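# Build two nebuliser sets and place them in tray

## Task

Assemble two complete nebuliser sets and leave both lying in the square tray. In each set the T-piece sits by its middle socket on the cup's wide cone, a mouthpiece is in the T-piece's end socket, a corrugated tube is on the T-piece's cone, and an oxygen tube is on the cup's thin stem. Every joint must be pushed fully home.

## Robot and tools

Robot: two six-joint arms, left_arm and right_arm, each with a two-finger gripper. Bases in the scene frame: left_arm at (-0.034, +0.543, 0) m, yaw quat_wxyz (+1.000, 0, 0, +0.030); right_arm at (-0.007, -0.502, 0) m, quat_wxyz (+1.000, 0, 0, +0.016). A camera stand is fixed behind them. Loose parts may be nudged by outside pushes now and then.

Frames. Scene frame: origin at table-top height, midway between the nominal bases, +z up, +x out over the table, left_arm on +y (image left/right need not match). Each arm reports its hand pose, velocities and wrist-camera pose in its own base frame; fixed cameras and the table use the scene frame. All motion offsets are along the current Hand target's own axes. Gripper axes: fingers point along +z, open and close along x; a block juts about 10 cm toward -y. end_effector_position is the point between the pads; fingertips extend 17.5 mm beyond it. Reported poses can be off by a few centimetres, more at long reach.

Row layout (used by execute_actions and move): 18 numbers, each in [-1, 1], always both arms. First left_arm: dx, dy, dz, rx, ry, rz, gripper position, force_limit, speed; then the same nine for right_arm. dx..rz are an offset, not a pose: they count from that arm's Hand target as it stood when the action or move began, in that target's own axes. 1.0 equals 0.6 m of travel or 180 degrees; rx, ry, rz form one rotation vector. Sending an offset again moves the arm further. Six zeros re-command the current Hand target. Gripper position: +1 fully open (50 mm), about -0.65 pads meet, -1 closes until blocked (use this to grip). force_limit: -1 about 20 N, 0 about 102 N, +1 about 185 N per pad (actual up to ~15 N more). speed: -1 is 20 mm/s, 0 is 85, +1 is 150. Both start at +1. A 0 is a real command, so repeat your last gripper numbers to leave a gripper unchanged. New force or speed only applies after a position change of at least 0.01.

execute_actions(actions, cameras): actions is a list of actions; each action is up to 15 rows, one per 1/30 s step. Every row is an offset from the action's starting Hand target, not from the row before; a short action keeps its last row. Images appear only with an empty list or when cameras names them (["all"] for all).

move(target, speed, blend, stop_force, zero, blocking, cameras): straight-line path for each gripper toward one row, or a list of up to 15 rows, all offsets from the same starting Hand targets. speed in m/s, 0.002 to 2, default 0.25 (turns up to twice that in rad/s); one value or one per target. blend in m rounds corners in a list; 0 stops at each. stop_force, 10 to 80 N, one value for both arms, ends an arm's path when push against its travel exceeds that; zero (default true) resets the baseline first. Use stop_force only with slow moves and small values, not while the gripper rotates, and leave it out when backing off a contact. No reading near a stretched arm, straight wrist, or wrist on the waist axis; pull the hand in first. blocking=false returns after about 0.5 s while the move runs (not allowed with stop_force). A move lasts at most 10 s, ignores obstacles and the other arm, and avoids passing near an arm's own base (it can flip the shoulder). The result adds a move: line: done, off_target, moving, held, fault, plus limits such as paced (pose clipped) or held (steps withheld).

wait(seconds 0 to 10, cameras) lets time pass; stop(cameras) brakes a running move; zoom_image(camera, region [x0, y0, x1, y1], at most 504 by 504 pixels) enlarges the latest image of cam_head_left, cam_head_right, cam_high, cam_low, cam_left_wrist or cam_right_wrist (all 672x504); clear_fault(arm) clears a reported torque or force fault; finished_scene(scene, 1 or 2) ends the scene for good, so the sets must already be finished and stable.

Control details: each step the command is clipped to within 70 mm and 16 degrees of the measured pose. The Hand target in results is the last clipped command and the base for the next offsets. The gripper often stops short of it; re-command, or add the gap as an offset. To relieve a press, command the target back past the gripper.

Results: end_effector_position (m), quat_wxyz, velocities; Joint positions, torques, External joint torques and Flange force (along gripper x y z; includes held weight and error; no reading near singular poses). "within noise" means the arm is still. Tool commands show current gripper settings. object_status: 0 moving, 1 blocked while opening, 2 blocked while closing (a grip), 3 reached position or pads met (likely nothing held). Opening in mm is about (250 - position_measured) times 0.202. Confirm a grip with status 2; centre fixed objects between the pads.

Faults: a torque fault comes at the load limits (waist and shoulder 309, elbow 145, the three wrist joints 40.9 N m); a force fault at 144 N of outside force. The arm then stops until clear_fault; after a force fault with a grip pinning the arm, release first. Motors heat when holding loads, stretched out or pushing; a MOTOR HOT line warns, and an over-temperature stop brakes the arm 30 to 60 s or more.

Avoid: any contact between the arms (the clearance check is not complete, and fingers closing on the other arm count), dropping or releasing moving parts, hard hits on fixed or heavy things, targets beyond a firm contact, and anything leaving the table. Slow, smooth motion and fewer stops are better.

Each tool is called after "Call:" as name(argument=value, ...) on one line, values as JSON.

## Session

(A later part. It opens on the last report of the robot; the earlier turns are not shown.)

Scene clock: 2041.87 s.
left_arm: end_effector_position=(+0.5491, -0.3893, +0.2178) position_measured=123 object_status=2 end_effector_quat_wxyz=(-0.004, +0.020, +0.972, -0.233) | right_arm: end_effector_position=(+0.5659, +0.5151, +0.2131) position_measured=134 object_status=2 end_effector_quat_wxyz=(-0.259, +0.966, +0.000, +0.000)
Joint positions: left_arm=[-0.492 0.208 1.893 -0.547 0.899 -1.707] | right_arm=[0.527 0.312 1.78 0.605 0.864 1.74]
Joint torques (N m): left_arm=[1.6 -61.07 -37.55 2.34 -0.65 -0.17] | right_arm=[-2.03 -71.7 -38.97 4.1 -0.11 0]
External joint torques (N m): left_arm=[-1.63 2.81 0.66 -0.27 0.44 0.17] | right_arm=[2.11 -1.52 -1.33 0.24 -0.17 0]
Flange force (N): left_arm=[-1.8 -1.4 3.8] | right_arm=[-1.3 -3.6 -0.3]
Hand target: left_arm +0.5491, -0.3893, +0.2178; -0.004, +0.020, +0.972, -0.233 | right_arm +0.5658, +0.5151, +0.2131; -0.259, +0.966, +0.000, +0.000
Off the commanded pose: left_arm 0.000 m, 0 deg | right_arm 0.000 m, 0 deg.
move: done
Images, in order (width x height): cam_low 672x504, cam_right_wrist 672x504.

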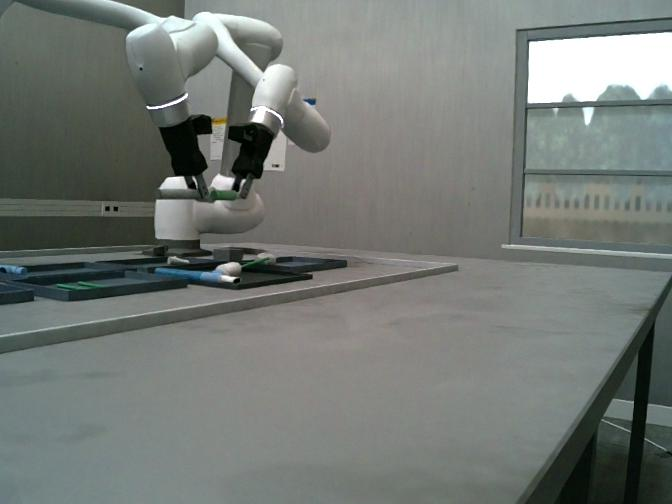

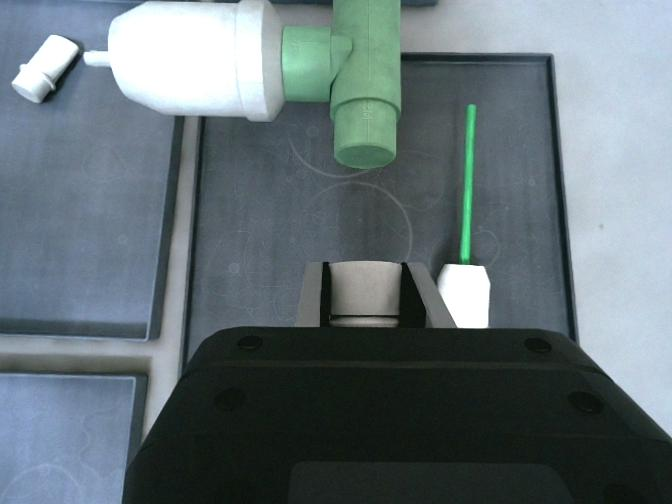

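Call:
execute_actions(actions=[], cameras=["cam_low", "cam_head_right", "cam_head_left"])

Call:
zoom_image(camera="cam_low", region=[180, 182, 222, 207])

Call:
zoom_image(camera="cam_low", region=[206, 182, 248, 207])

Call:
zoom_image(camera="cam_head_left", region=[350, 250, 440, 310])

Call:
zoom_image(camera="cam_head_right", region=[350, 245, 440, 305])

Scene clock: 2054.57 s.
left_arm: end_effector_position=(+0.5491, -0.3893, +0.2178) position_measured=123 object_status=2 end_effector_quat_wxyz=(-0.004, +0.020, +0.972, -0.233) | right_arm: end_effector_position=(+0.5658, +0.5151, +0.2131) position_measured=134 object_status=2 end_effector_quat_wxyz=(-0.259, +0.966, +0.000, +0.000)
Joint positions: left_arm=[-0.492 0.208 1.893 -0.547 0.899 -1.707] | right_arm=[0.528 0.312 1.78 0.605 0.864 1.74]
Joint velocities: within noise
Joint torques (N m): left_arm=[1.49 -61.28 -37.49 2.36 -0.65 -0.15] | right_arm=[-1.93 -71.91 -38.95 4.1 -0.12 0.04]
External joint torques (N m): left_arm=[-1.45 2.72 0.49 -0.28 0.44 0.15] | right_arm=[1.49 -0.69 -1.19 0.23 -0.16 -0.04]
Flange force (N): left_arm=[-2.1 -1.4 3.5] | right_arm=[-0.1 -2.9 0.3]
Hand target: left_arm +0.5491, -0.3893, +0.2178; -0.004, +0.020, +0.972, -0.233 | right_arm +0.5658, +0.5151, +0.2131; -0.259, +0.966, +0.000, +0.000
Tool commands: left_gripper/position=-1.0 left_gripper/force_limit=+0.4 left_gripper/speed=-0.5 right_gripper/position=-1.0 right_gripper/force_limit=+0.2 right_gripper/speed=-0.5
Off the commanded pose: left_arm 0.000 m, 0 deg | right_arm 0.000 m, 0 deg.
Images, in order (width x height): cam_head_left 672x504, cam_head_right 672x504, cam_low 672x504.

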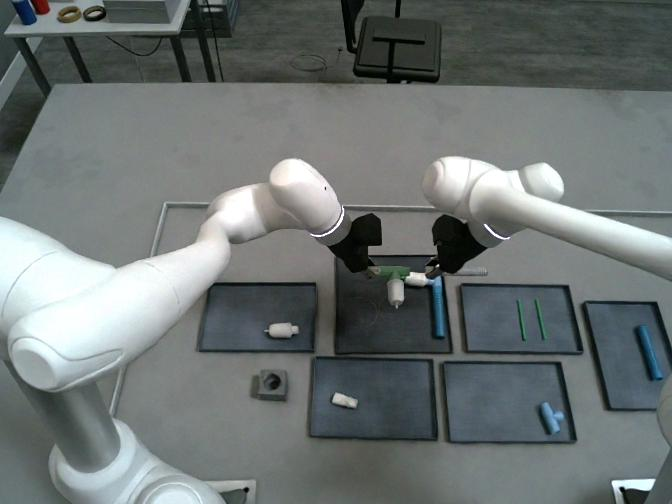

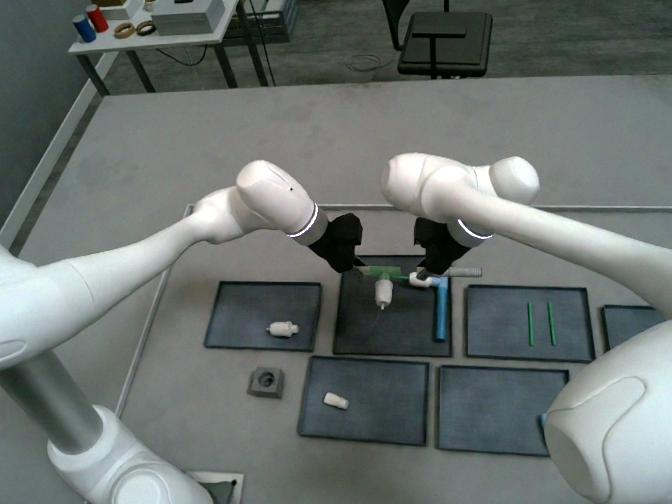

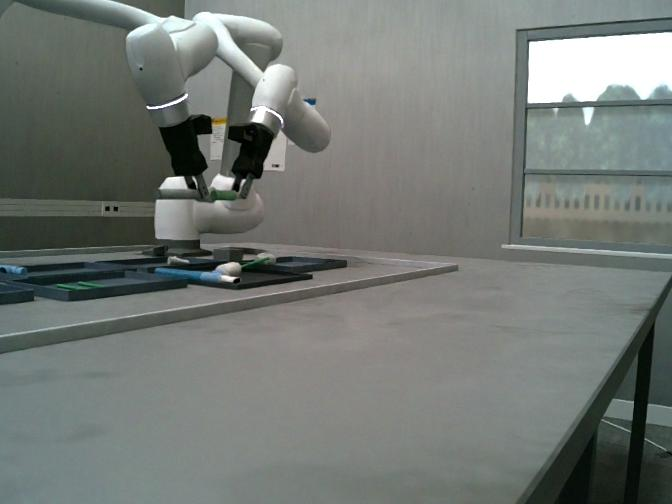

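Scaled by 12.000 from the camera's 672x504 image, which has a finer 960x720 frame.

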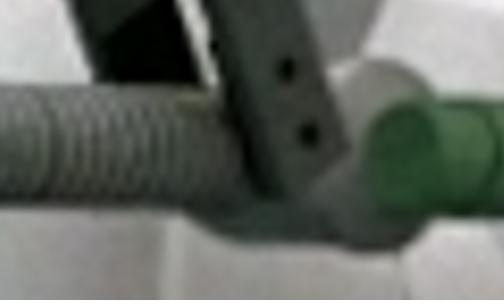

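Scaled by 12.000 from the camera's 672x504 image, which has a finer 960x720 frame.

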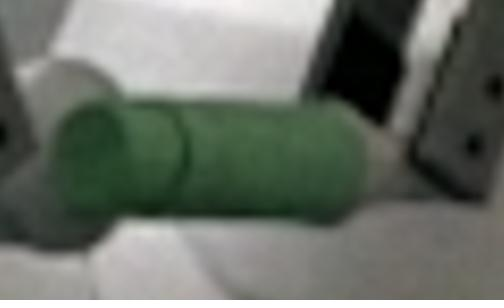

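Scaled by 5.600 from the camera's 672x504 image, which has a finer 960x720 frame.

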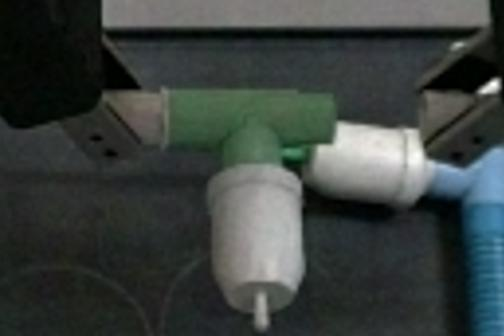

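Scaled by 5.600 from the camera's 672x504 image, which has a finer 960x720 frame.

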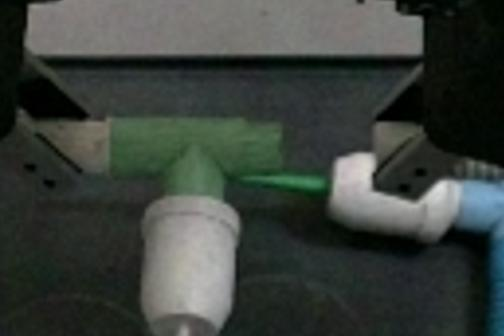

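Call:
move(target=[[0, 0, 0, 0, 0, 0, -1, 0.4, -0.5, 0.00083, -0.03117, 0.01934, 0, 0, 0, -1, 0.2, -0.5], [0, 0, 0, 0, 0, 0, -1, 0.4, -0.5, 0.00083, -0.08602, 0.05101, 0, 0, 0, -1, 0.2, -0.5]], speed=[0.05, 0.025], stop_force=15, cameras=["cam_right_wrist"])

Call:
zoom_image(camera="cam_right_wrist", region=[280, 130, 460, 310])

Scene clock: 2070.30 s.
left_arm: end_effector_position=(+0.5491, -0.3893, +0.2178) position_measured=123 object_status=2 end_effector_quat_wxyz=(-0.004, +0.020, +0.972, -0.233) | right_arm: end_effector_position=(+0.5663, +0.5565, +0.2123) position_measured=134 object_status=2 end_effector_quat_wxyz=(-0.259, +0.966, +0.000, +0.000)
Joint positions: left_arm=[-0.492 0.208 1.893 -0.547 0.9 -1.707] | right_arm=[0.579 0.347 1.732 0.592 0.85 1.799]
Joint torques (N m): left_arm=[-16.06 -62.13 -45.83 -3.96 -1.5 -0.15] | right_arm=[14.38 -72.76 -46.87 9.23 -2.28 0.05]
External joint torques (N m): left_arm=[15.8 3.68 8.72 6.03 1.28 0.15] | right_arm=[-14.48 -3.7 6.43 -4.89 1.91 -0.05]
Flange force (N): left_arm=[-2.8 26.7 -7.6] | right_arm=[-1.5 21.5 -16.8]
Hand target: left_arm +0.5491, -0.3893, +0.2178; -0.004, +0.020, +0.972, -0.233 | right_arm +0.5663, +0.5565, +0.2123; -0.259, +0.966, +0.000, +0.000 (not the last commanded pose)
Off the commanded pose: left_arm 0.000 m, 0 deg | right_arm 0.019 m, 0 deg.
move: contact (right_arm); path passed 1 of 2 targets
Images, in order (width x height): cam_right_wrist 672x504.

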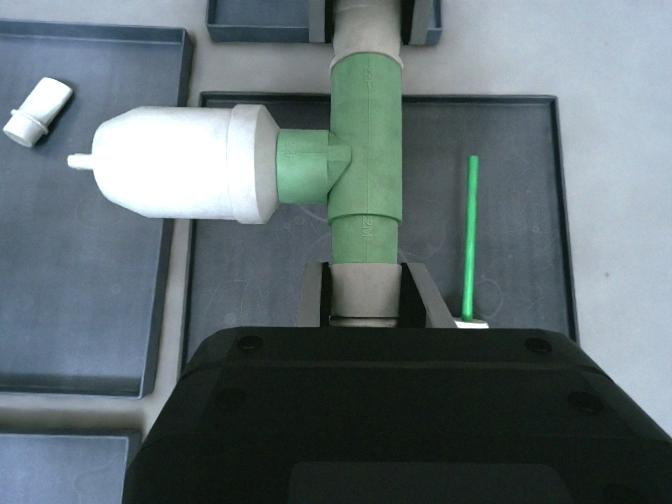

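Scaled by 2.800 from the camera's 672x504 image, which has a finer 960x720 frame.

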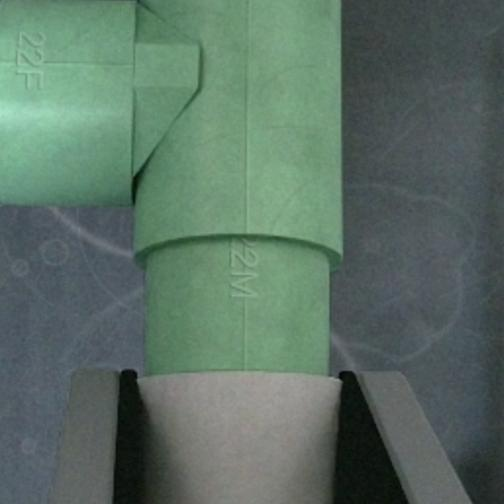

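Call:
move(target=[0, 0, 0, 0, 0, 0, -1, 0.4, -0.5, 0.0005, -0.0433, 0.025, 0, 0, 0, -1, 0.2, -0.5], speed=0.02, stop_force=65, zero=false, cameras=["cam_right_wrist"])

Call:
zoom_image(camera="cam_right_wrist", region=[280, 150, 460, 330])

Scene clock: 2076.83 s.
left_arm: end_effector_position=(+0.5491, -0.3892, +0.2177) position_measured=123 object_status=2 end_effector_quat_wxyz=(-0.004, +0.020, +0.972, -0.233) | right_arm: end_effector_position=(+0.5665, +0.5727, +0.2121) position_measured=134 object_status=2 end_effector_quat_wxyz=(-0.259, +0.966, +0.000, +0.000)
Joint positions: left_arm=[-0.492 0.208 1.893 -0.547 0.9 -1.707] | right_arm=[0.598 0.361 1.712 0.585 0.846 1.822]
Joint torques (N m): left_arm=[-41.31 -56.48 -53.81 -12.55 -3.42 0.04] | right_arm=[41.21 -78.95 -64.62 18.94 -5.71 -0.18]
External joint torques (N m): left_arm=[41.3 -1.91 16.84 14.62 3.2 -0.04] | right_arm=[-41.47 0.88 24.11 -14.59 5.3 0.18]
Flange force (N): left_arm=[-1.4 64.5 -34.3] | right_arm=[0.0 64.7 -34.1]
Hand target: left_arm +0.5491, -0.3893, +0.2178; -0.004, +0.020, +0.972, -0.233 | right_arm +0.5664, +0.5727, +0.2121; -0.259, +0.966, +0.000, +0.000 (not the last commanded pose)
Off the commanded pose: left_arm 0.000 m, 0 deg | right_arm 0.014 m, 0 deg.
move: contact (right_arm)
Images, in order (width x height): cam_right_wrist 672x504.

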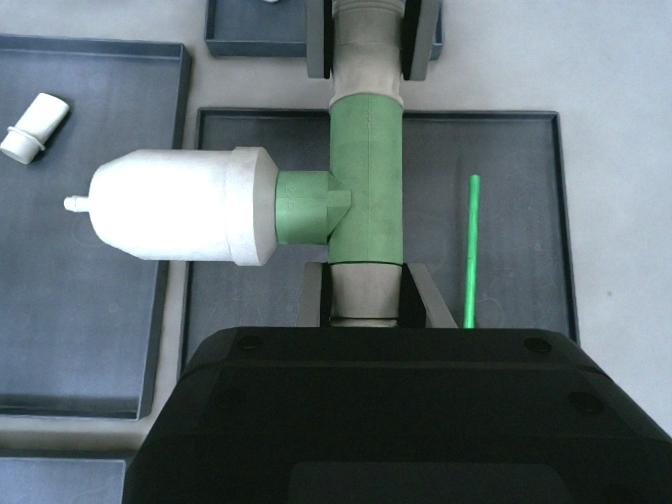

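Scaled by 2.800 from the camera's 672x504 image, which has a finer 960x720 frame.

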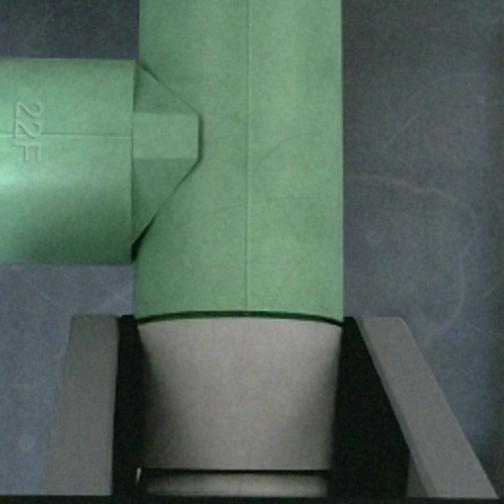

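Call:
move(target=[[0, 0, 0, 0, 0, 0, -1, 0.4, -0.5, 0, 0.00476, -0.00275, 0, 0, 0, -1, 0.2, -0.5], [0, 0, 0, 0, 0, 0, -1, 0.4, -0.5, 0, 0.00476, -0.00275, 0, 0, 0, 0.42, 0.2, -0.5], [0, 0, 0, 0, 0, 0, -1, 0.4, -0.5, 0, 0.00476, -0.13608, 0, 0, 0, 0.42, 0.2, -0.5], [0.13845, 0.1514, 0.10547, 0.0417, -0.18514, -0.46217, -1, 0.4, -0.5, -0.02733, 0.27705, -0.32912, 0, 0.25, 0.433, 0.42, 0.2, -0.5]], speed=[0.03, 0.1, 0.15, 0.3], cameras=["cam_low", "cam_left_wrist", "cam_high", "cam_head_left"])

Call:
zoom_image(camera="cam_low", region=[170, 190, 310, 290])

Scene clock: 2171.93 s.
left_arm: end_effector_position=(+0.4683, -0.3337, +0.1201) position_measured=123 object_status=2 end_effector_quat_wxyz=(-0.098, +0.683, -0.688, +0.225) | right_arm: end_effector_position=(+0.5503, +0.3300, +0.3000) position_measured=90 object_status=3 end_effector_quat_wxyz=(-0.183, +0.683, -0.683, +0.183)
Joint positions: left_arm=[-0.772 0.073 2.283 0.53 0.37 -4.363] | right_arm=[0.617 0.012 1.965 -0.428 0.771 4.008]
Joint torques (N m): left_arm=[1.62 -43.76 -34.1 3.36 -1.45 -0.15] | right_arm=[-1.93 -40.8 -39.64 2.64 -0.86 0.01]
External joint torques (N m): left_arm=[-1.53 2.28 0.28 -0.28 0.46 0.17] | right_arm=[1.63 -1.31 -1.32 0.15 -0.18 -0.01]
Flange force (N): left_arm=[3.6 0.2 2.1] | right_arm=[-2.4 0.2 -2.8]
Hand target: left_arm +0.4683, -0.3338, +0.1201; -0.098, +0.683, -0.688, +0.225 | right_arm +0.5503, +0.3300, +0.3000; -0.183, +0.683, -0.683, +0.183
Off the commanded pose: left_arm 0.000 m, 0 deg | right_arm 0.000 m, 0 deg.
move: done
Images, in order (width x height): cam_head_left 672x504, cam_high 672x504, cam_low 672x504, cam_left_wrist 672x504.

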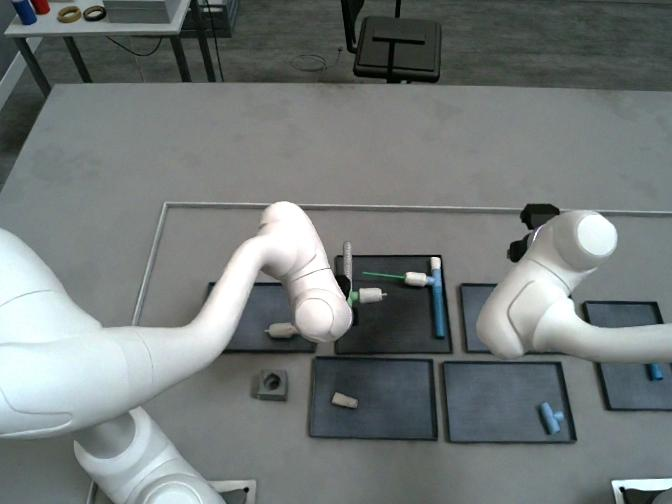

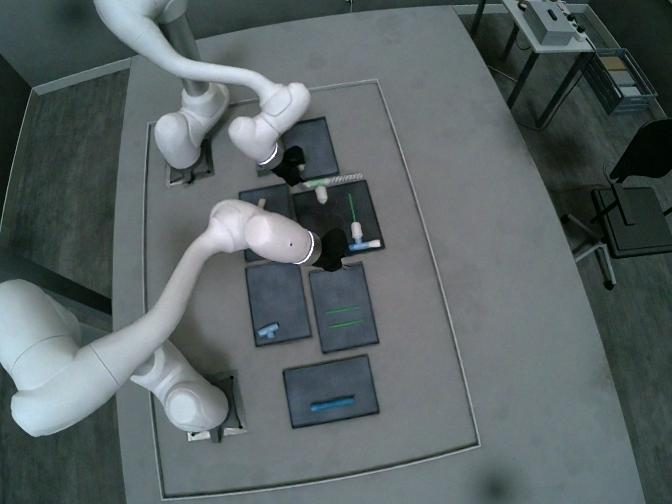

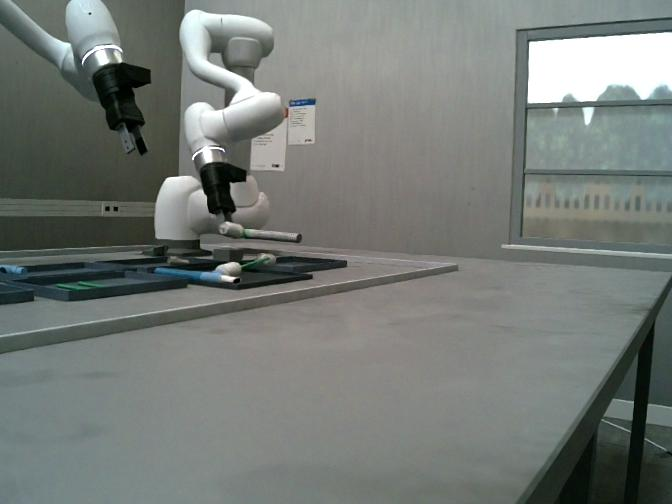

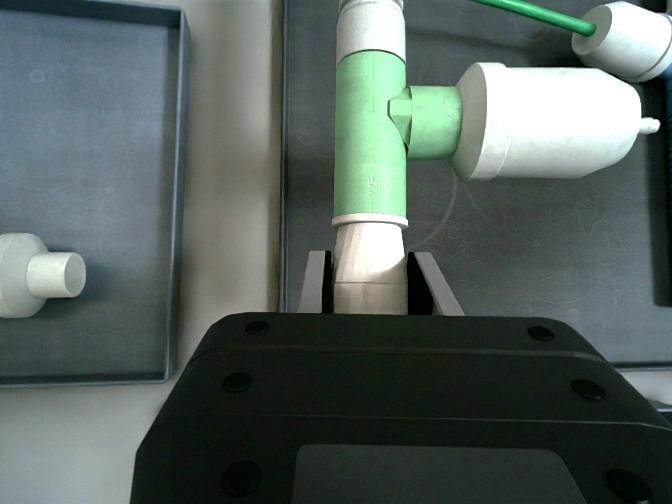

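Scaled by 3.600 from the camera's 672x504 image, which has a finer 960x720 frame.

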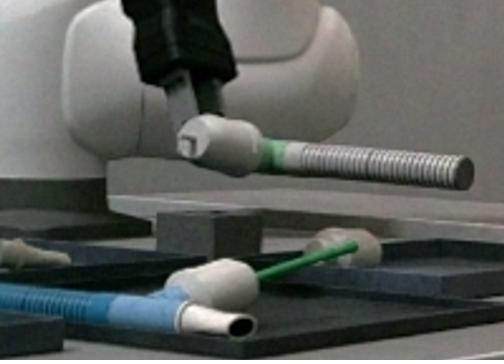

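Call:
move(target=[-0.02415, 0.06209, 0.12316, 0, 0, 0, -1, 0.4, -0.5, -0.22667, 0.0555, 0.29512, 0, 0, 0, 0.42, 0.2, -0.5], speed=0.15, cameras=["cam_low", "cam_left_wrist", "cam_right_wrist"])

Call:
zoom_image(camera="cam_low", region=[170, 220, 310, 290])

Call:
zoom_image(camera="cam_right_wrist", region=[100, 0, 604, 350])

Scene clock: 2189.13 s.
left_arm: end_effector_position=(+0.4683, -0.3337, +0.0361) position_measured=123 object_status=2 end_effector_quat_wxyz=(-0.098, +0.683, -0.688, +0.225) | right_arm: end_effector_position=(+0.6098, +0.4660, +0.1301) position_measured=90 object_status=3 end_effector_quat_wxyz=(-0.183, +0.683, -0.683, +0.183)
Joint positions: left_arm=[-0.772 0.216 2.342 0.996 0.22 -4.847] | right_arm=[0.734 0.365 1.883 -0.648 0.588 4.366]
Joint torques (N m): left_arm=[1.66 -53.17 -28.77 1.97 -0.78 -0.14] | right_arm=[-1.94 -70.52 -32.66 1.71 -0.41 0]
External joint torques (N m): left_arm=[-1.7 2.34 0.42 -0.34 0.45 0.16] | right_arm=[1.61 -1.31 -1.17 0.17 -0.14 0]
Flange force (N): left_arm=[0.0 0.0 0.0] | right_arm=[-2.1 -0.2 -2.5]
Hand target: left_arm +0.4683, -0.3337, +0.0361; -0.098, +0.683, -0.688, +0.225 | right_arm +0.6098, +0.4660, +0.1300; -0.183, +0.683, -0.683, +0.183
Off the commanded pose: left_arm 0.000 m, 0 deg | right_arm 0.000 m, 0 deg.
move: done
Images, in order (width x height): cam_low 672x504, cam_left_wrist 672x504, cam_right_wrist 672x504.

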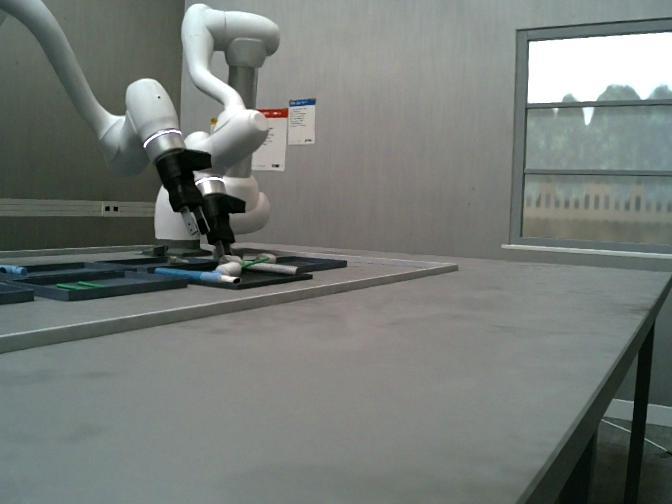

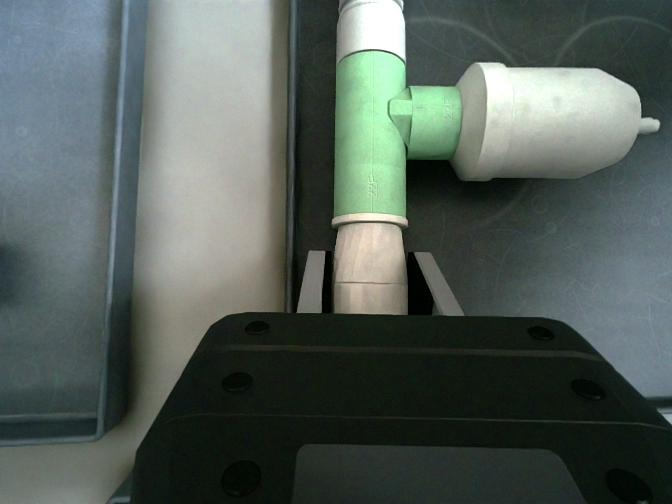

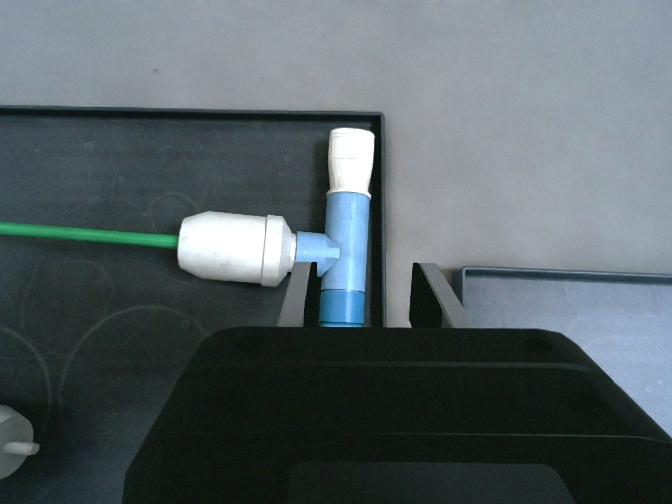

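Scaled by 3.600 from the camera's 672x504 image, which has a finer 960x720 frame.

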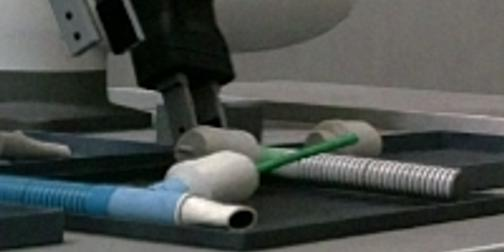

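Scaled by 1.000.

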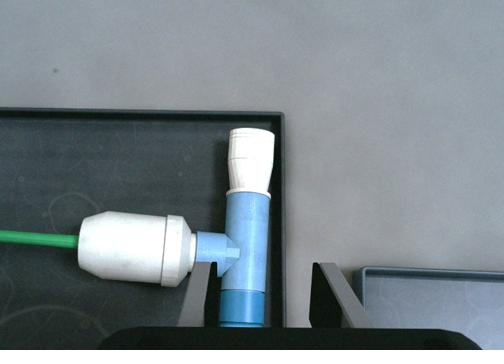

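Call:
zoom_image(camera="cam_right_wrist", region=[170, 190, 390, 300])

Call:
zoom_image(camera="cam_left_wrist", region=[380, 40, 672, 210])

Scaled by 2.291 from the camera's 672x504 image, which has a finer 960x720 frame.

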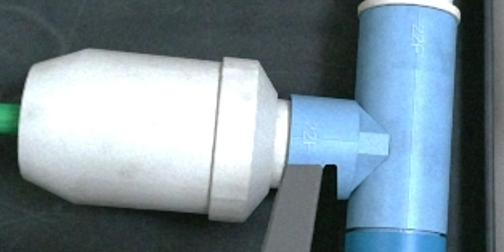

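Scaled by 1.726 from the camera's 672x504 image, which has a finer 960x720 frame.

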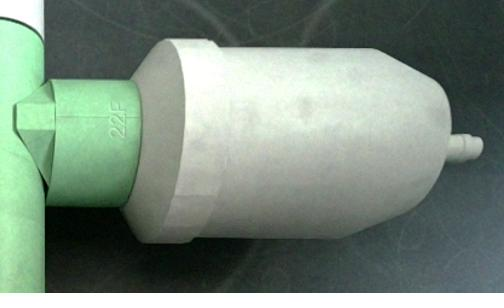

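Call:
move(target=[-0.00144, 0.0037, 0.00733, 0, 0, 0, -1, 0.4, -0.5, 0, 0, 0, 0, 0, 0, 0.42, 0.2, -0.5], speed=0.02)

Scene clock: 2217.07 s.
left_arm: end_effector_position=(+0.4683, -0.3337, +0.0311) position_measured=123 object_status=2 end_effector_quat_wxyz=(-0.098, +0.683, -0.688, +0.225) | right_arm: end_effector_position=(+0.6098, +0.4660, +0.1300) position_measured=90 object_status=3 end_effector_quat_wxyz=(-0.183, +0.683, -0.683, +0.183)
Joint positions: left_arm=[-0.772 0.225 2.345 1.043 0.213 -4.896] | right_arm=[0.734 0.365 1.883 -0.648 0.588 4.366]
Joint torques (N m): left_arm=[1.92 -53.39 -28.03 1.78 -0.61 -0.2] | right_arm=[-1.76 -70.69 -32.67 1.72 -0.35 0.01]
External joint torques (N m): left_arm=[-2.22 2.29 0.11 -0.27 0.34 0.22] | right_arm=[1.79 -1.11 -1.12 0.17 -0.2 -0.01]
Flange force (N): left_arm=[0.0 0.0 0.0] | right_arm=[-2.4 0.0 -2.3]
Hand target: left_arm +0.4683, -0.3337, +0.0311; -0.098, +0.683, -0.688, +0.225 | right_arm +0.6098, +0.4660, +0.1300; -0.183, +0.683, -0.683, +0.183
Off the commanded pose: left_arm 0.000 m, 0 deg | right_arm 0.000 m, 0 deg.
move: done

Call:
move(target=[-0.00086, 0.00222, 0.0044, 0, 0, 0, -1, 0.4, -0.5, 0, 0, 0, 0, 0, 0, 0.42, 0.2, -0.5], speed=0.02, cameras=["cam_low"])

Call:
zoom_image(camera="cam_low", region=[200, 230, 320, 290])

Scene clock: 2221.77 s.
left_arm: end_effector_position=(+0.4683, -0.3337, +0.0281) position_measured=123 object_status=2 end_effector_quat_wxyz=(-0.098, +0.683, -0.688, +0.225) | right_arm: end_effector_position=(+0.6098, +0.4660, +0.1300) position_measured=90 object_status=3 end_effector_quat_wxyz=(-0.183, +0.683, -0.683, +0.183)
Joint positions: left_arm=[-0.772 0.231 2.346 1.073 0.21 -4.926] | right_arm=[0.734 0.365 1.883 -0.648 0.588 4.366]
Joint torques (N m): left_arm=[4.6 -42.28 -20.93 1.2 0.65 -0.44] | right_arm=[-2.01 -70.84 -32.77 1.74 -0.38 0.02]
External joint torques (N m): left_arm=[-4.67 -9.51 -6.96 0.23 -0.87 0.45] | right_arm=[1.97 -1.2 -1.11 0.15 -0.18 -0.01]
Flange force (N): left_arm=[0.0 0.0 0.0] | right_arm=[-2.5 0.2 -2.5]
Hand target: left_arm +0.4683, -0.3337, +0.0281; -0.098, +0.683, -0.688, +0.225 | right_arm +0.6098, +0.4660, +0.1300; -0.183, +0.683, -0.683, +0.183
Off the commanded pose: left_arm 0.000 m, 0 deg | right_arm 0.000 m, 0 deg.
move: done
Images, in order (width x height): cam_low 672x504.

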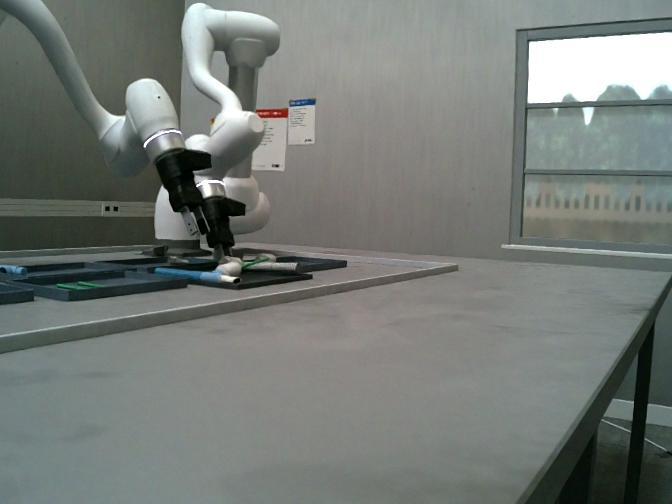

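Scaled by 4.200 from the camera's 672x504 image, which has a finer 960x720 frame.

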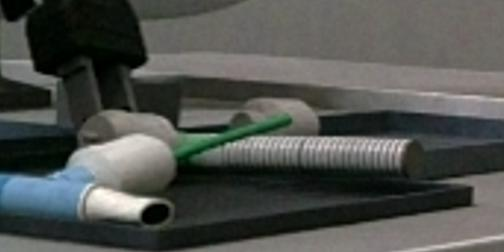

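Call:
move(target=[[0.00029, -0.00074, -0.00147, 0, 0, 0, -1, 0.4, -0.5, 0, 0, 0, 0, 0, 0, 0.42, 0.2, -0.5], [0.00029, -0.00074, -0.00147, 0, 0, 0, 0.45, 0.4, -1, 0, 0, 0, 0, 0, 0, 0.42, 0.2, -0.5], [0.00029, -0.00074, -0.15147, 0, 0, 0, 0.45, 0.4, -1, 0.11, -0.08585, -0.18137, 0, -0.375, -0.6495, 0.42, 0.2, -0.5], [0.20982, -0.25845, -0.30593, -0.02944, 0.20021, 0.46196, 0.45, 0.4, -1, 0.11583, -0.08558, -0.02757, -0.17193, 0.08996, 0.51023, 0.42, 0.2, -0.5]], speed=[0.03, 0.1, 0.5, 0.5], cameras=["cam_left_wrist", "cam_right_wrist", "cam_high"])

Scene clock: 2254.80 s.
left_arm: end_effector_position=(+0.5200, -0.4201, +0.2799) position_measured=85 object_status=3 end_effector_quat_wxyz=(-0.007, +0.029, +0.966, -0.258) | right_arm: end_effector_position=(+0.6461, +0.3966, +0.1700) position_measured=90 object_status=3 end_effector_quat_wxyz=(+0.001, +0.015, +0.996, +0.087)
Joint positions: left_arm=[-0.538 0.142 1.862 -0.571 0.961 -1.759] | right_arm=[0.446 0.398 1.673 0.185 0.998 -1.191]
Joint torques (N m): left_arm=[1.48 -56.18 -39.39 2.37 -0.74 -0.12] | right_arm=[-2.15 -79.57 -38.03 3.89 0 0.02]
External joint torques (N m): left_arm=[-1.66 2.29 0.21 -0.34 0.44 0.12] | right_arm=[2.07 -0.7 -1.17 0.24 -0.18 -0.02]
Flange force (N): left_arm=[-1.9 -2.0 3.0] | right_arm=[0.1 3.3 -0.6]
Hand target: left_arm +0.5200, -0.4202, +0.2799; -0.007, +0.029, +0.966, -0.258 | right_arm +0.6461, +0.3966, +0.1700; +0.001, +0.015, +0.996, +0.087
Off the commanded pose: left_arm 0.000 m, 0 deg | right_arm 0.000 m, 0 deg.
move: done; limits=paced
Images, in order (width x height): cam_high 672x504, cam_left_wrist 672x504, cam_right_wrist 672x504.

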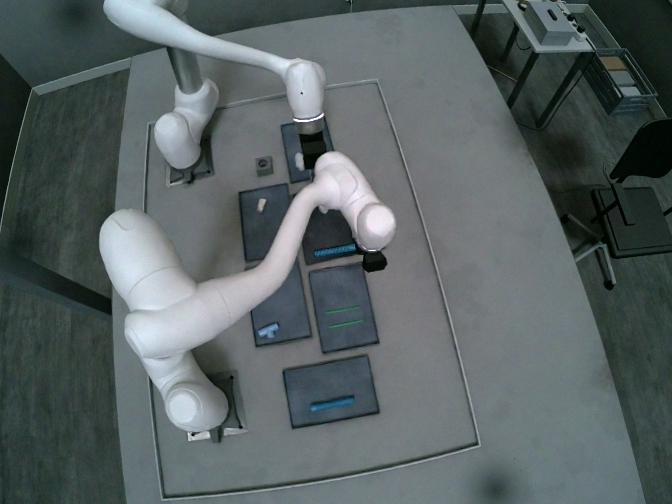

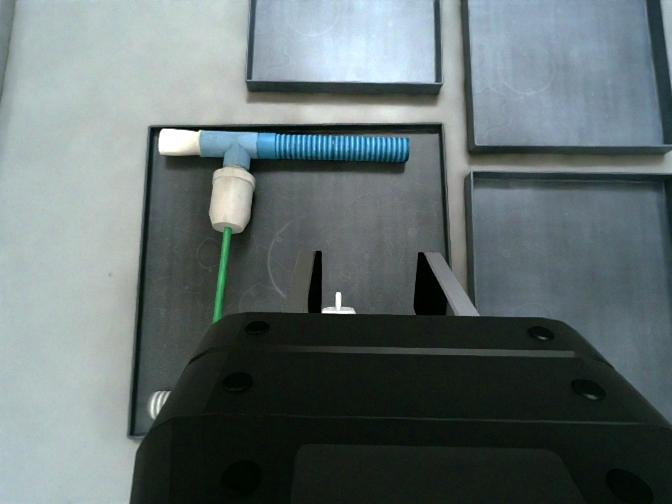

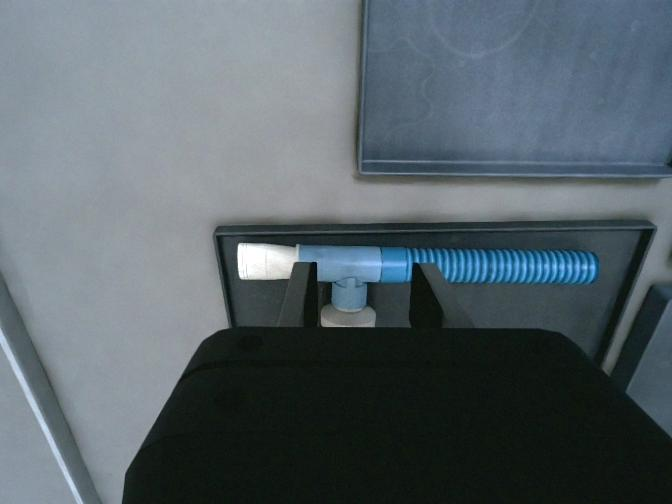

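Call:
move(target=[-0.18748, -0.00612, 0.33047, 0, 0, 0, 1.0, 0.5, -0.5, 0, 0, 0, 0, 0, 0, -0.6, 0.2, -0.5], speed=0.3, cameras=["cam_left_wrist"])

Scene clock: 2276.83 s.
left_arm: end_effector_position=(+0.6264, -0.5288, +0.1101) position_measured=3 object_status=3 end_effector_quat_wxyz=(-0.007, +0.029, +0.966, -0.258) | right_arm: end_effector_position=(+0.6461, +0.3966, +0.1700) position_measured=242 object_status=3 end_effector_quat_wxyz=(+0.001, +0.015, +0.996, +0.087)
Joint positions: left_arm=[-0.591 0.495 1.721 -0.673 0.762 -1.644] | right_arm=[0.446 0.398 1.673 0.185 0.998 -1.191]
Joint torques (N m): left_arm=[1.59 -85.86 -34.15 1.97 -0.58 -0.15] | right_arm=[-2.35 -79.29 -37.89 3.9 0 0.03]
External joint torques (N m): left_arm=[-1.8 2.06 0.1 -0.35 0.44 0.15] | right_arm=[1.73 -0.66 -1.24 0.22 -0.19 -0.03]
Flange force (N): left_arm=[-1.2 -1.4 3.2] | right_arm=[-0.3 3.0 -0.7]
Hand target: left_arm +0.6264, -0.5288, +0.1100; -0.007, +0.029, +0.966, -0.258 | right_arm +0.6461, +0.3966, +0.1700; +0.001, +0.015, +0.996, +0.087
Off the commanded pose: left_arm 0.000 m, 0 deg | right_arm 0.000 m, 0 deg.
move: done
Images, in order (width x height): cam_left_wrist 672x504.

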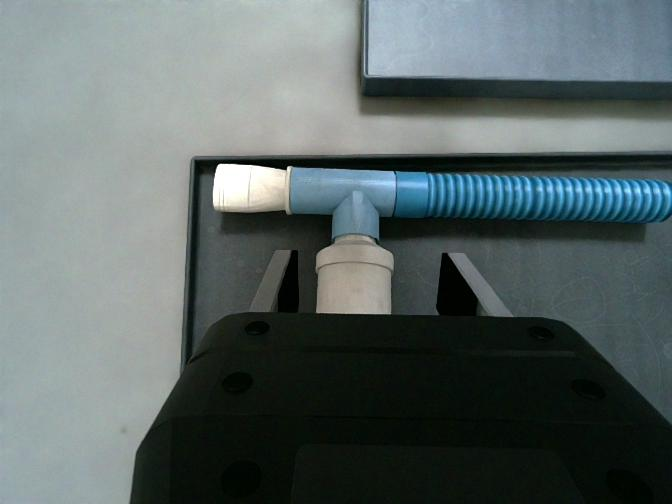

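Call:
move(target=[[-0.0009, 0.0665, 0.1175, 0, 0, 0, 1.0, 0.5, -0.5, 0, 0, 0, 0, 0, 0, -0.6, 0.2, -0.5], [-0.0009, 0.0665, 0.1175, 0, 0, 0, -1.0, 0.5, -0.5, 0, 0, 0, 0, 0, 0, -0.6, 0.2, -0.5], [-0.0009, -0.0002, 0.002, 0, 0, 0, -1.0, 0.5, -0.5, 0, 0, 0, 0, 0, 0, -0.6, 0.2, -0.5]], speed=[0.15, 0.1, 0.1], cameras=["cam_left_wrist", "cam_right_wrist", "cam_low"])

Call:
zoom_image(camera="cam_low", region=[160, 180, 300, 290])

Scene clock: 2289.90 s.
left_arm: end_effector_position=(+0.6270, -0.5294, +0.1090) position_measured=69 object_status=2 end_effector_quat_wxyz=(-0.007, +0.028, +0.966, -0.258) | right_arm: end_effector_position=(+0.6461, +0.3966, +0.1700) position_measured=242 object_status=3 end_effector_quat_wxyz=(+0.001, +0.015, +0.996, +0.087)
Joint positions: left_arm=[-0.591 0.497 1.72 -0.673 0.761 -1.643] | right_arm=[0.446 0.398 1.673 0.185 0.998 -1.191]
Joint torques (N m): left_arm=[1.59 -86.9 -34.39 1.92 -0.6 -0.11] | right_arm=[-2.11 -79.41 -37.94 3.9 -0.01 0.02]
External joint torques (N m): left_arm=[-1.98 2.71 0.31 -0.31 0.47 0.11] | right_arm=[2.09 -0.92 -1.28 0.24 -0.18 -0.02]
Flange force (N): left_arm=[-1.5 -1.4 4.0] | right_arm=[0.2 3.4 -0.9]
Hand target: left_arm +0.6269, -0.5295, +0.1090; -0.007, +0.029, +0.966, -0.258 | right_arm +0.6461, +0.3966, +0.1700; +0.001, +0.015, +0.996, +0.087
Off the commanded pose: left_arm 0.000 m, 0 deg | right_arm 0.000 m, 0 deg.
move: done
Images, in order (width x height): cam_low 672x504, cam_left_wrist 672x504, cam_right_wrist 672x504.

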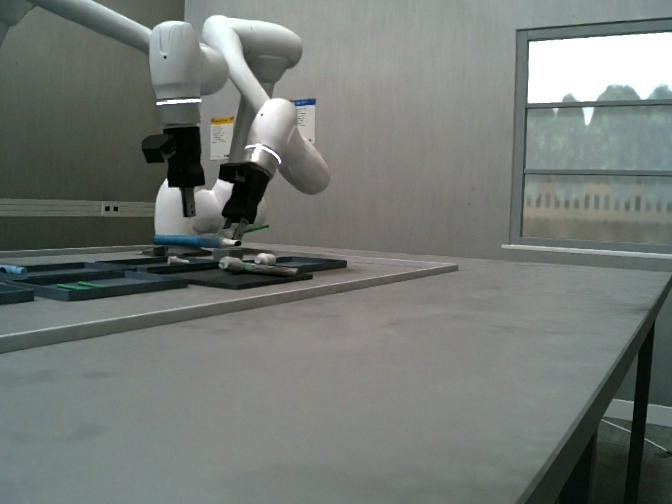

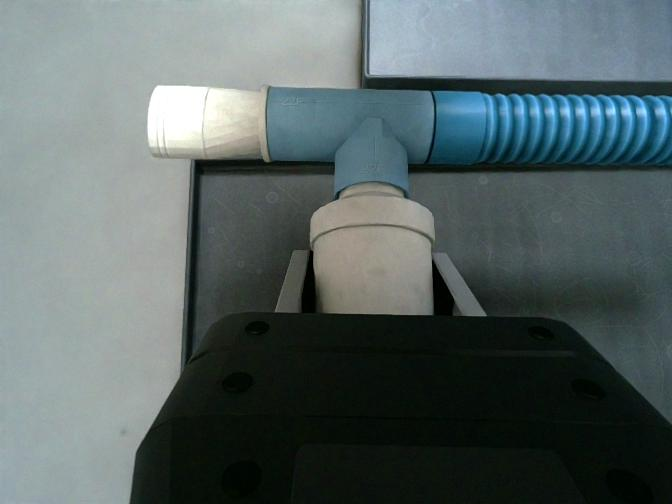

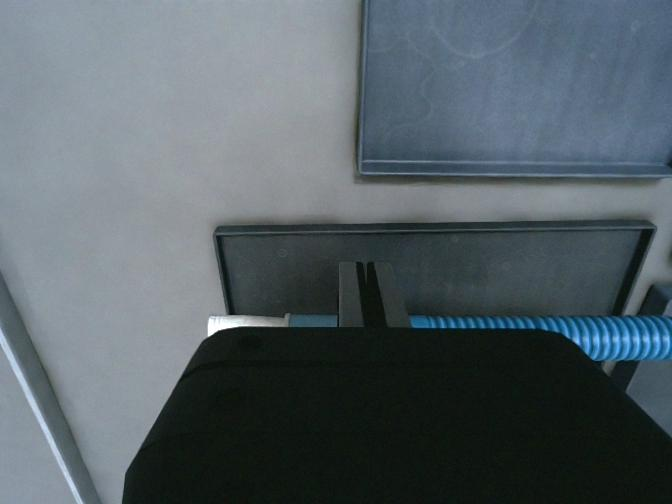

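Scaled by 3.600 from the camera's 672x504 image, which has a finer 960x720 frame.

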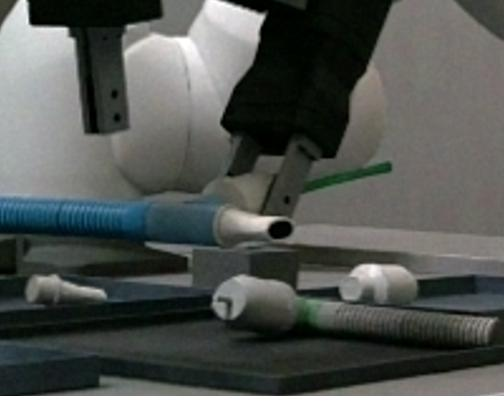

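Call:
move(target=[[0, 0, 0, 0, 0, 0, -1, 0.5, -0.5, -0.00533, 0.01572, 0.13647, 0, 0, 0, -0.6, 0.2, -0.5], [0, 0, 0, 0, 0, 0, -1, 0.5, -0.5, -0.00533, 0.08239, 0.13647, 0, 0, 0, -0.6, 0.2, -0.5]], speed=[0.12, 0.025], stop_force=15, cameras=["cam_left_wrist", "cam_low"])

Call:
zoom_image(camera="cam_low", region=[180, 210, 290, 270])

Scene clock: 2316.33 s.
left_arm: end_effector_position=(+0.6269, -0.5295, +0.1091) position_measured=69 object_status=2 end_effector_quat_wxyz=(-0.007, +0.029, +0.966, -0.258) | right_arm: end_effector_position=(+0.6508, +0.4484, +0.0960) position_measured=242 object_status=3 end_effector_quat_wxyz=(+0.001, +0.015, +0.996, +0.087)
Joint positions: left_arm=[-0.591 0.497 1.72 -0.673 0.761 -1.643] | right_arm=[0.505 0.502 1.665 0.193 0.894 -1.152]
Joint torques (N m): left_arm=[-15.61 -84.61 -41.19 -2.1 -1.31 -0.1] | right_arm=[15.68 -91.12 -45.17 9.22 -2.99 -0.09]
External joint torques (N m): left_arm=[15.61 0.74 7.28 3.72 1.18 0.1] | right_arm=[-15.82 2.61 8.03 -5.34 2.79 0.09]
Flange force (N): left_arm=[-0.4 21.0 -12.2] | right_arm=[-1.2 -23.8 -2.1]
Hand target: left_arm +0.6269, -0.5295, +0.1090; -0.007, +0.029, +0.966, -0.258 | right_arm +0.6508, +0.4484, +0.0960; +0.001, +0.015, +0.996, +0.087 (not the last commanded pose)
Off the commanded pose: left_arm 0.000 m, 0 deg | right_arm 0.011 m, 0 deg.
move: contact (right_arm); path passed 1 of 2 targets
Images, in order (width x height): cam_low 672x504, cam_left_wrist 672x504.

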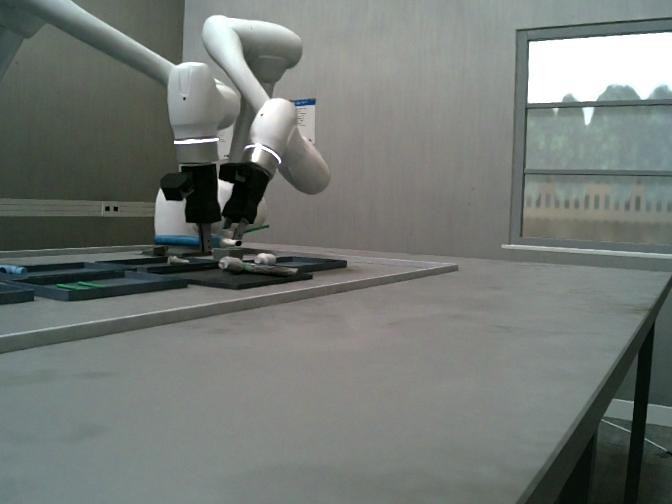

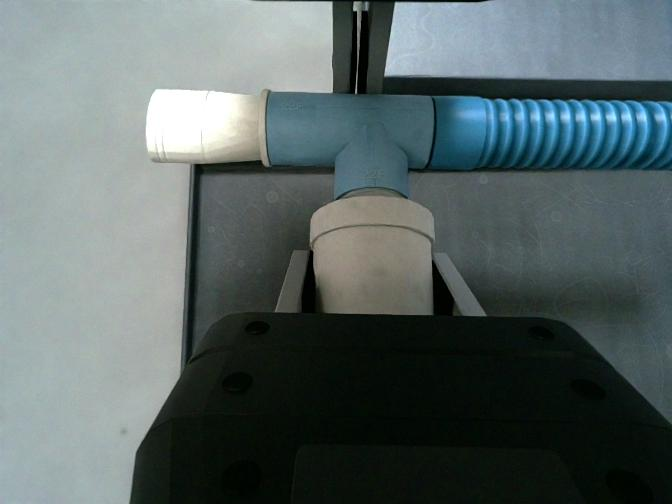

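Scaled by 4.582 from the camera's 672x504 image, which has a finer 960x720 frame.

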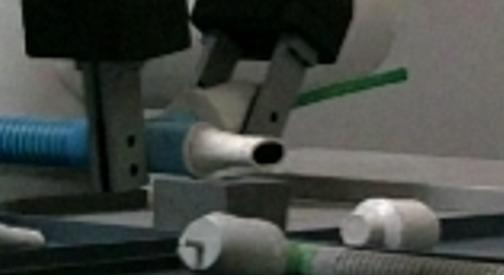

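Call:
move(target=[0, 0, 0, 0, 0, 0, -1, 0.5, -0.5, 0, 0.04, 0, 0, 0, 0, -0.6, 0.2, -0.5], speed=0.02, stop_force=70, zero=false, cameras=["cam_left_wrist"])

Call:
zoom_image(camera="cam_left_wrist", region=[270, 60, 480, 260])

Scene clock: 2320.97 s.
left_arm: end_effector_position=(+0.6270, -0.5294, +0.1090) position_measured=69 object_status=2 end_effector_quat_wxyz=(-0.007, +0.028, +0.966, -0.258) | right_arm: end_effector_position=(+0.6508, +0.4513, +0.0965) position_measured=242 object_status=3 end_effector_quat_wxyz=(+0.001, +0.015, +0.996, +0.087)
Joint positions: left_arm=[-0.591 0.497 1.72 -0.673 0.761 -1.643] | right_arm=[0.508 0.504 1.661 0.191 0.897 -1.147]
Joint torques (N m): left_arm=[-43.08 -78.01 -53.3 -8.83 -4.01 -0.2] | right_arm=[48.95 -100.1 -60.45 19.44 -7.22 -0.19]
External joint torques (N m): left_arm=[43.1 -5.66 19.44 10.45 3.88 0.2] | right_arm=[-48.81 11.64 23.33 -15.56 7.02 0.19]
Flange force (N): left_arm=[5.8 57.0 -43.4] | right_arm=[-9.1 -70.7 -0.8]
Hand target: left_arm +0.6269, -0.5295, +0.1090; -0.007, +0.029, +0.966, -0.258 | right_arm +0.6508, +0.4513, +0.0965; +0.001, +0.015, +0.996, +0.087 (not the last commanded pose)
Off the commanded pose: left_arm 0.000 m, 0 deg | right_arm 0.021 m, 0 deg.
move: contact (right_arm)
Images, in order (width x height): cam_left_wrist 672x504.

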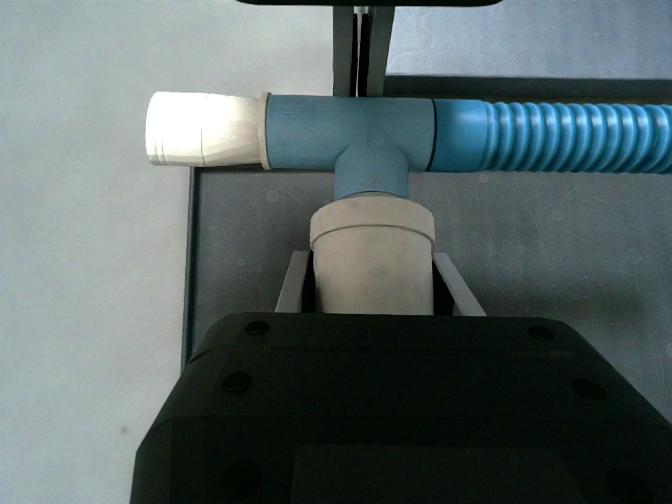

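Scaled by 2.400 from the camera's 672x504 image, which has a finer 960x720 frame.

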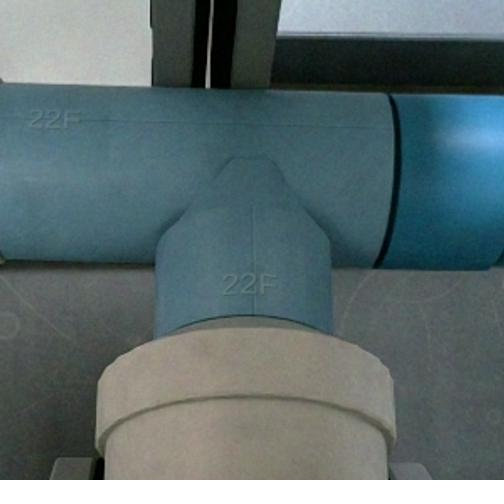

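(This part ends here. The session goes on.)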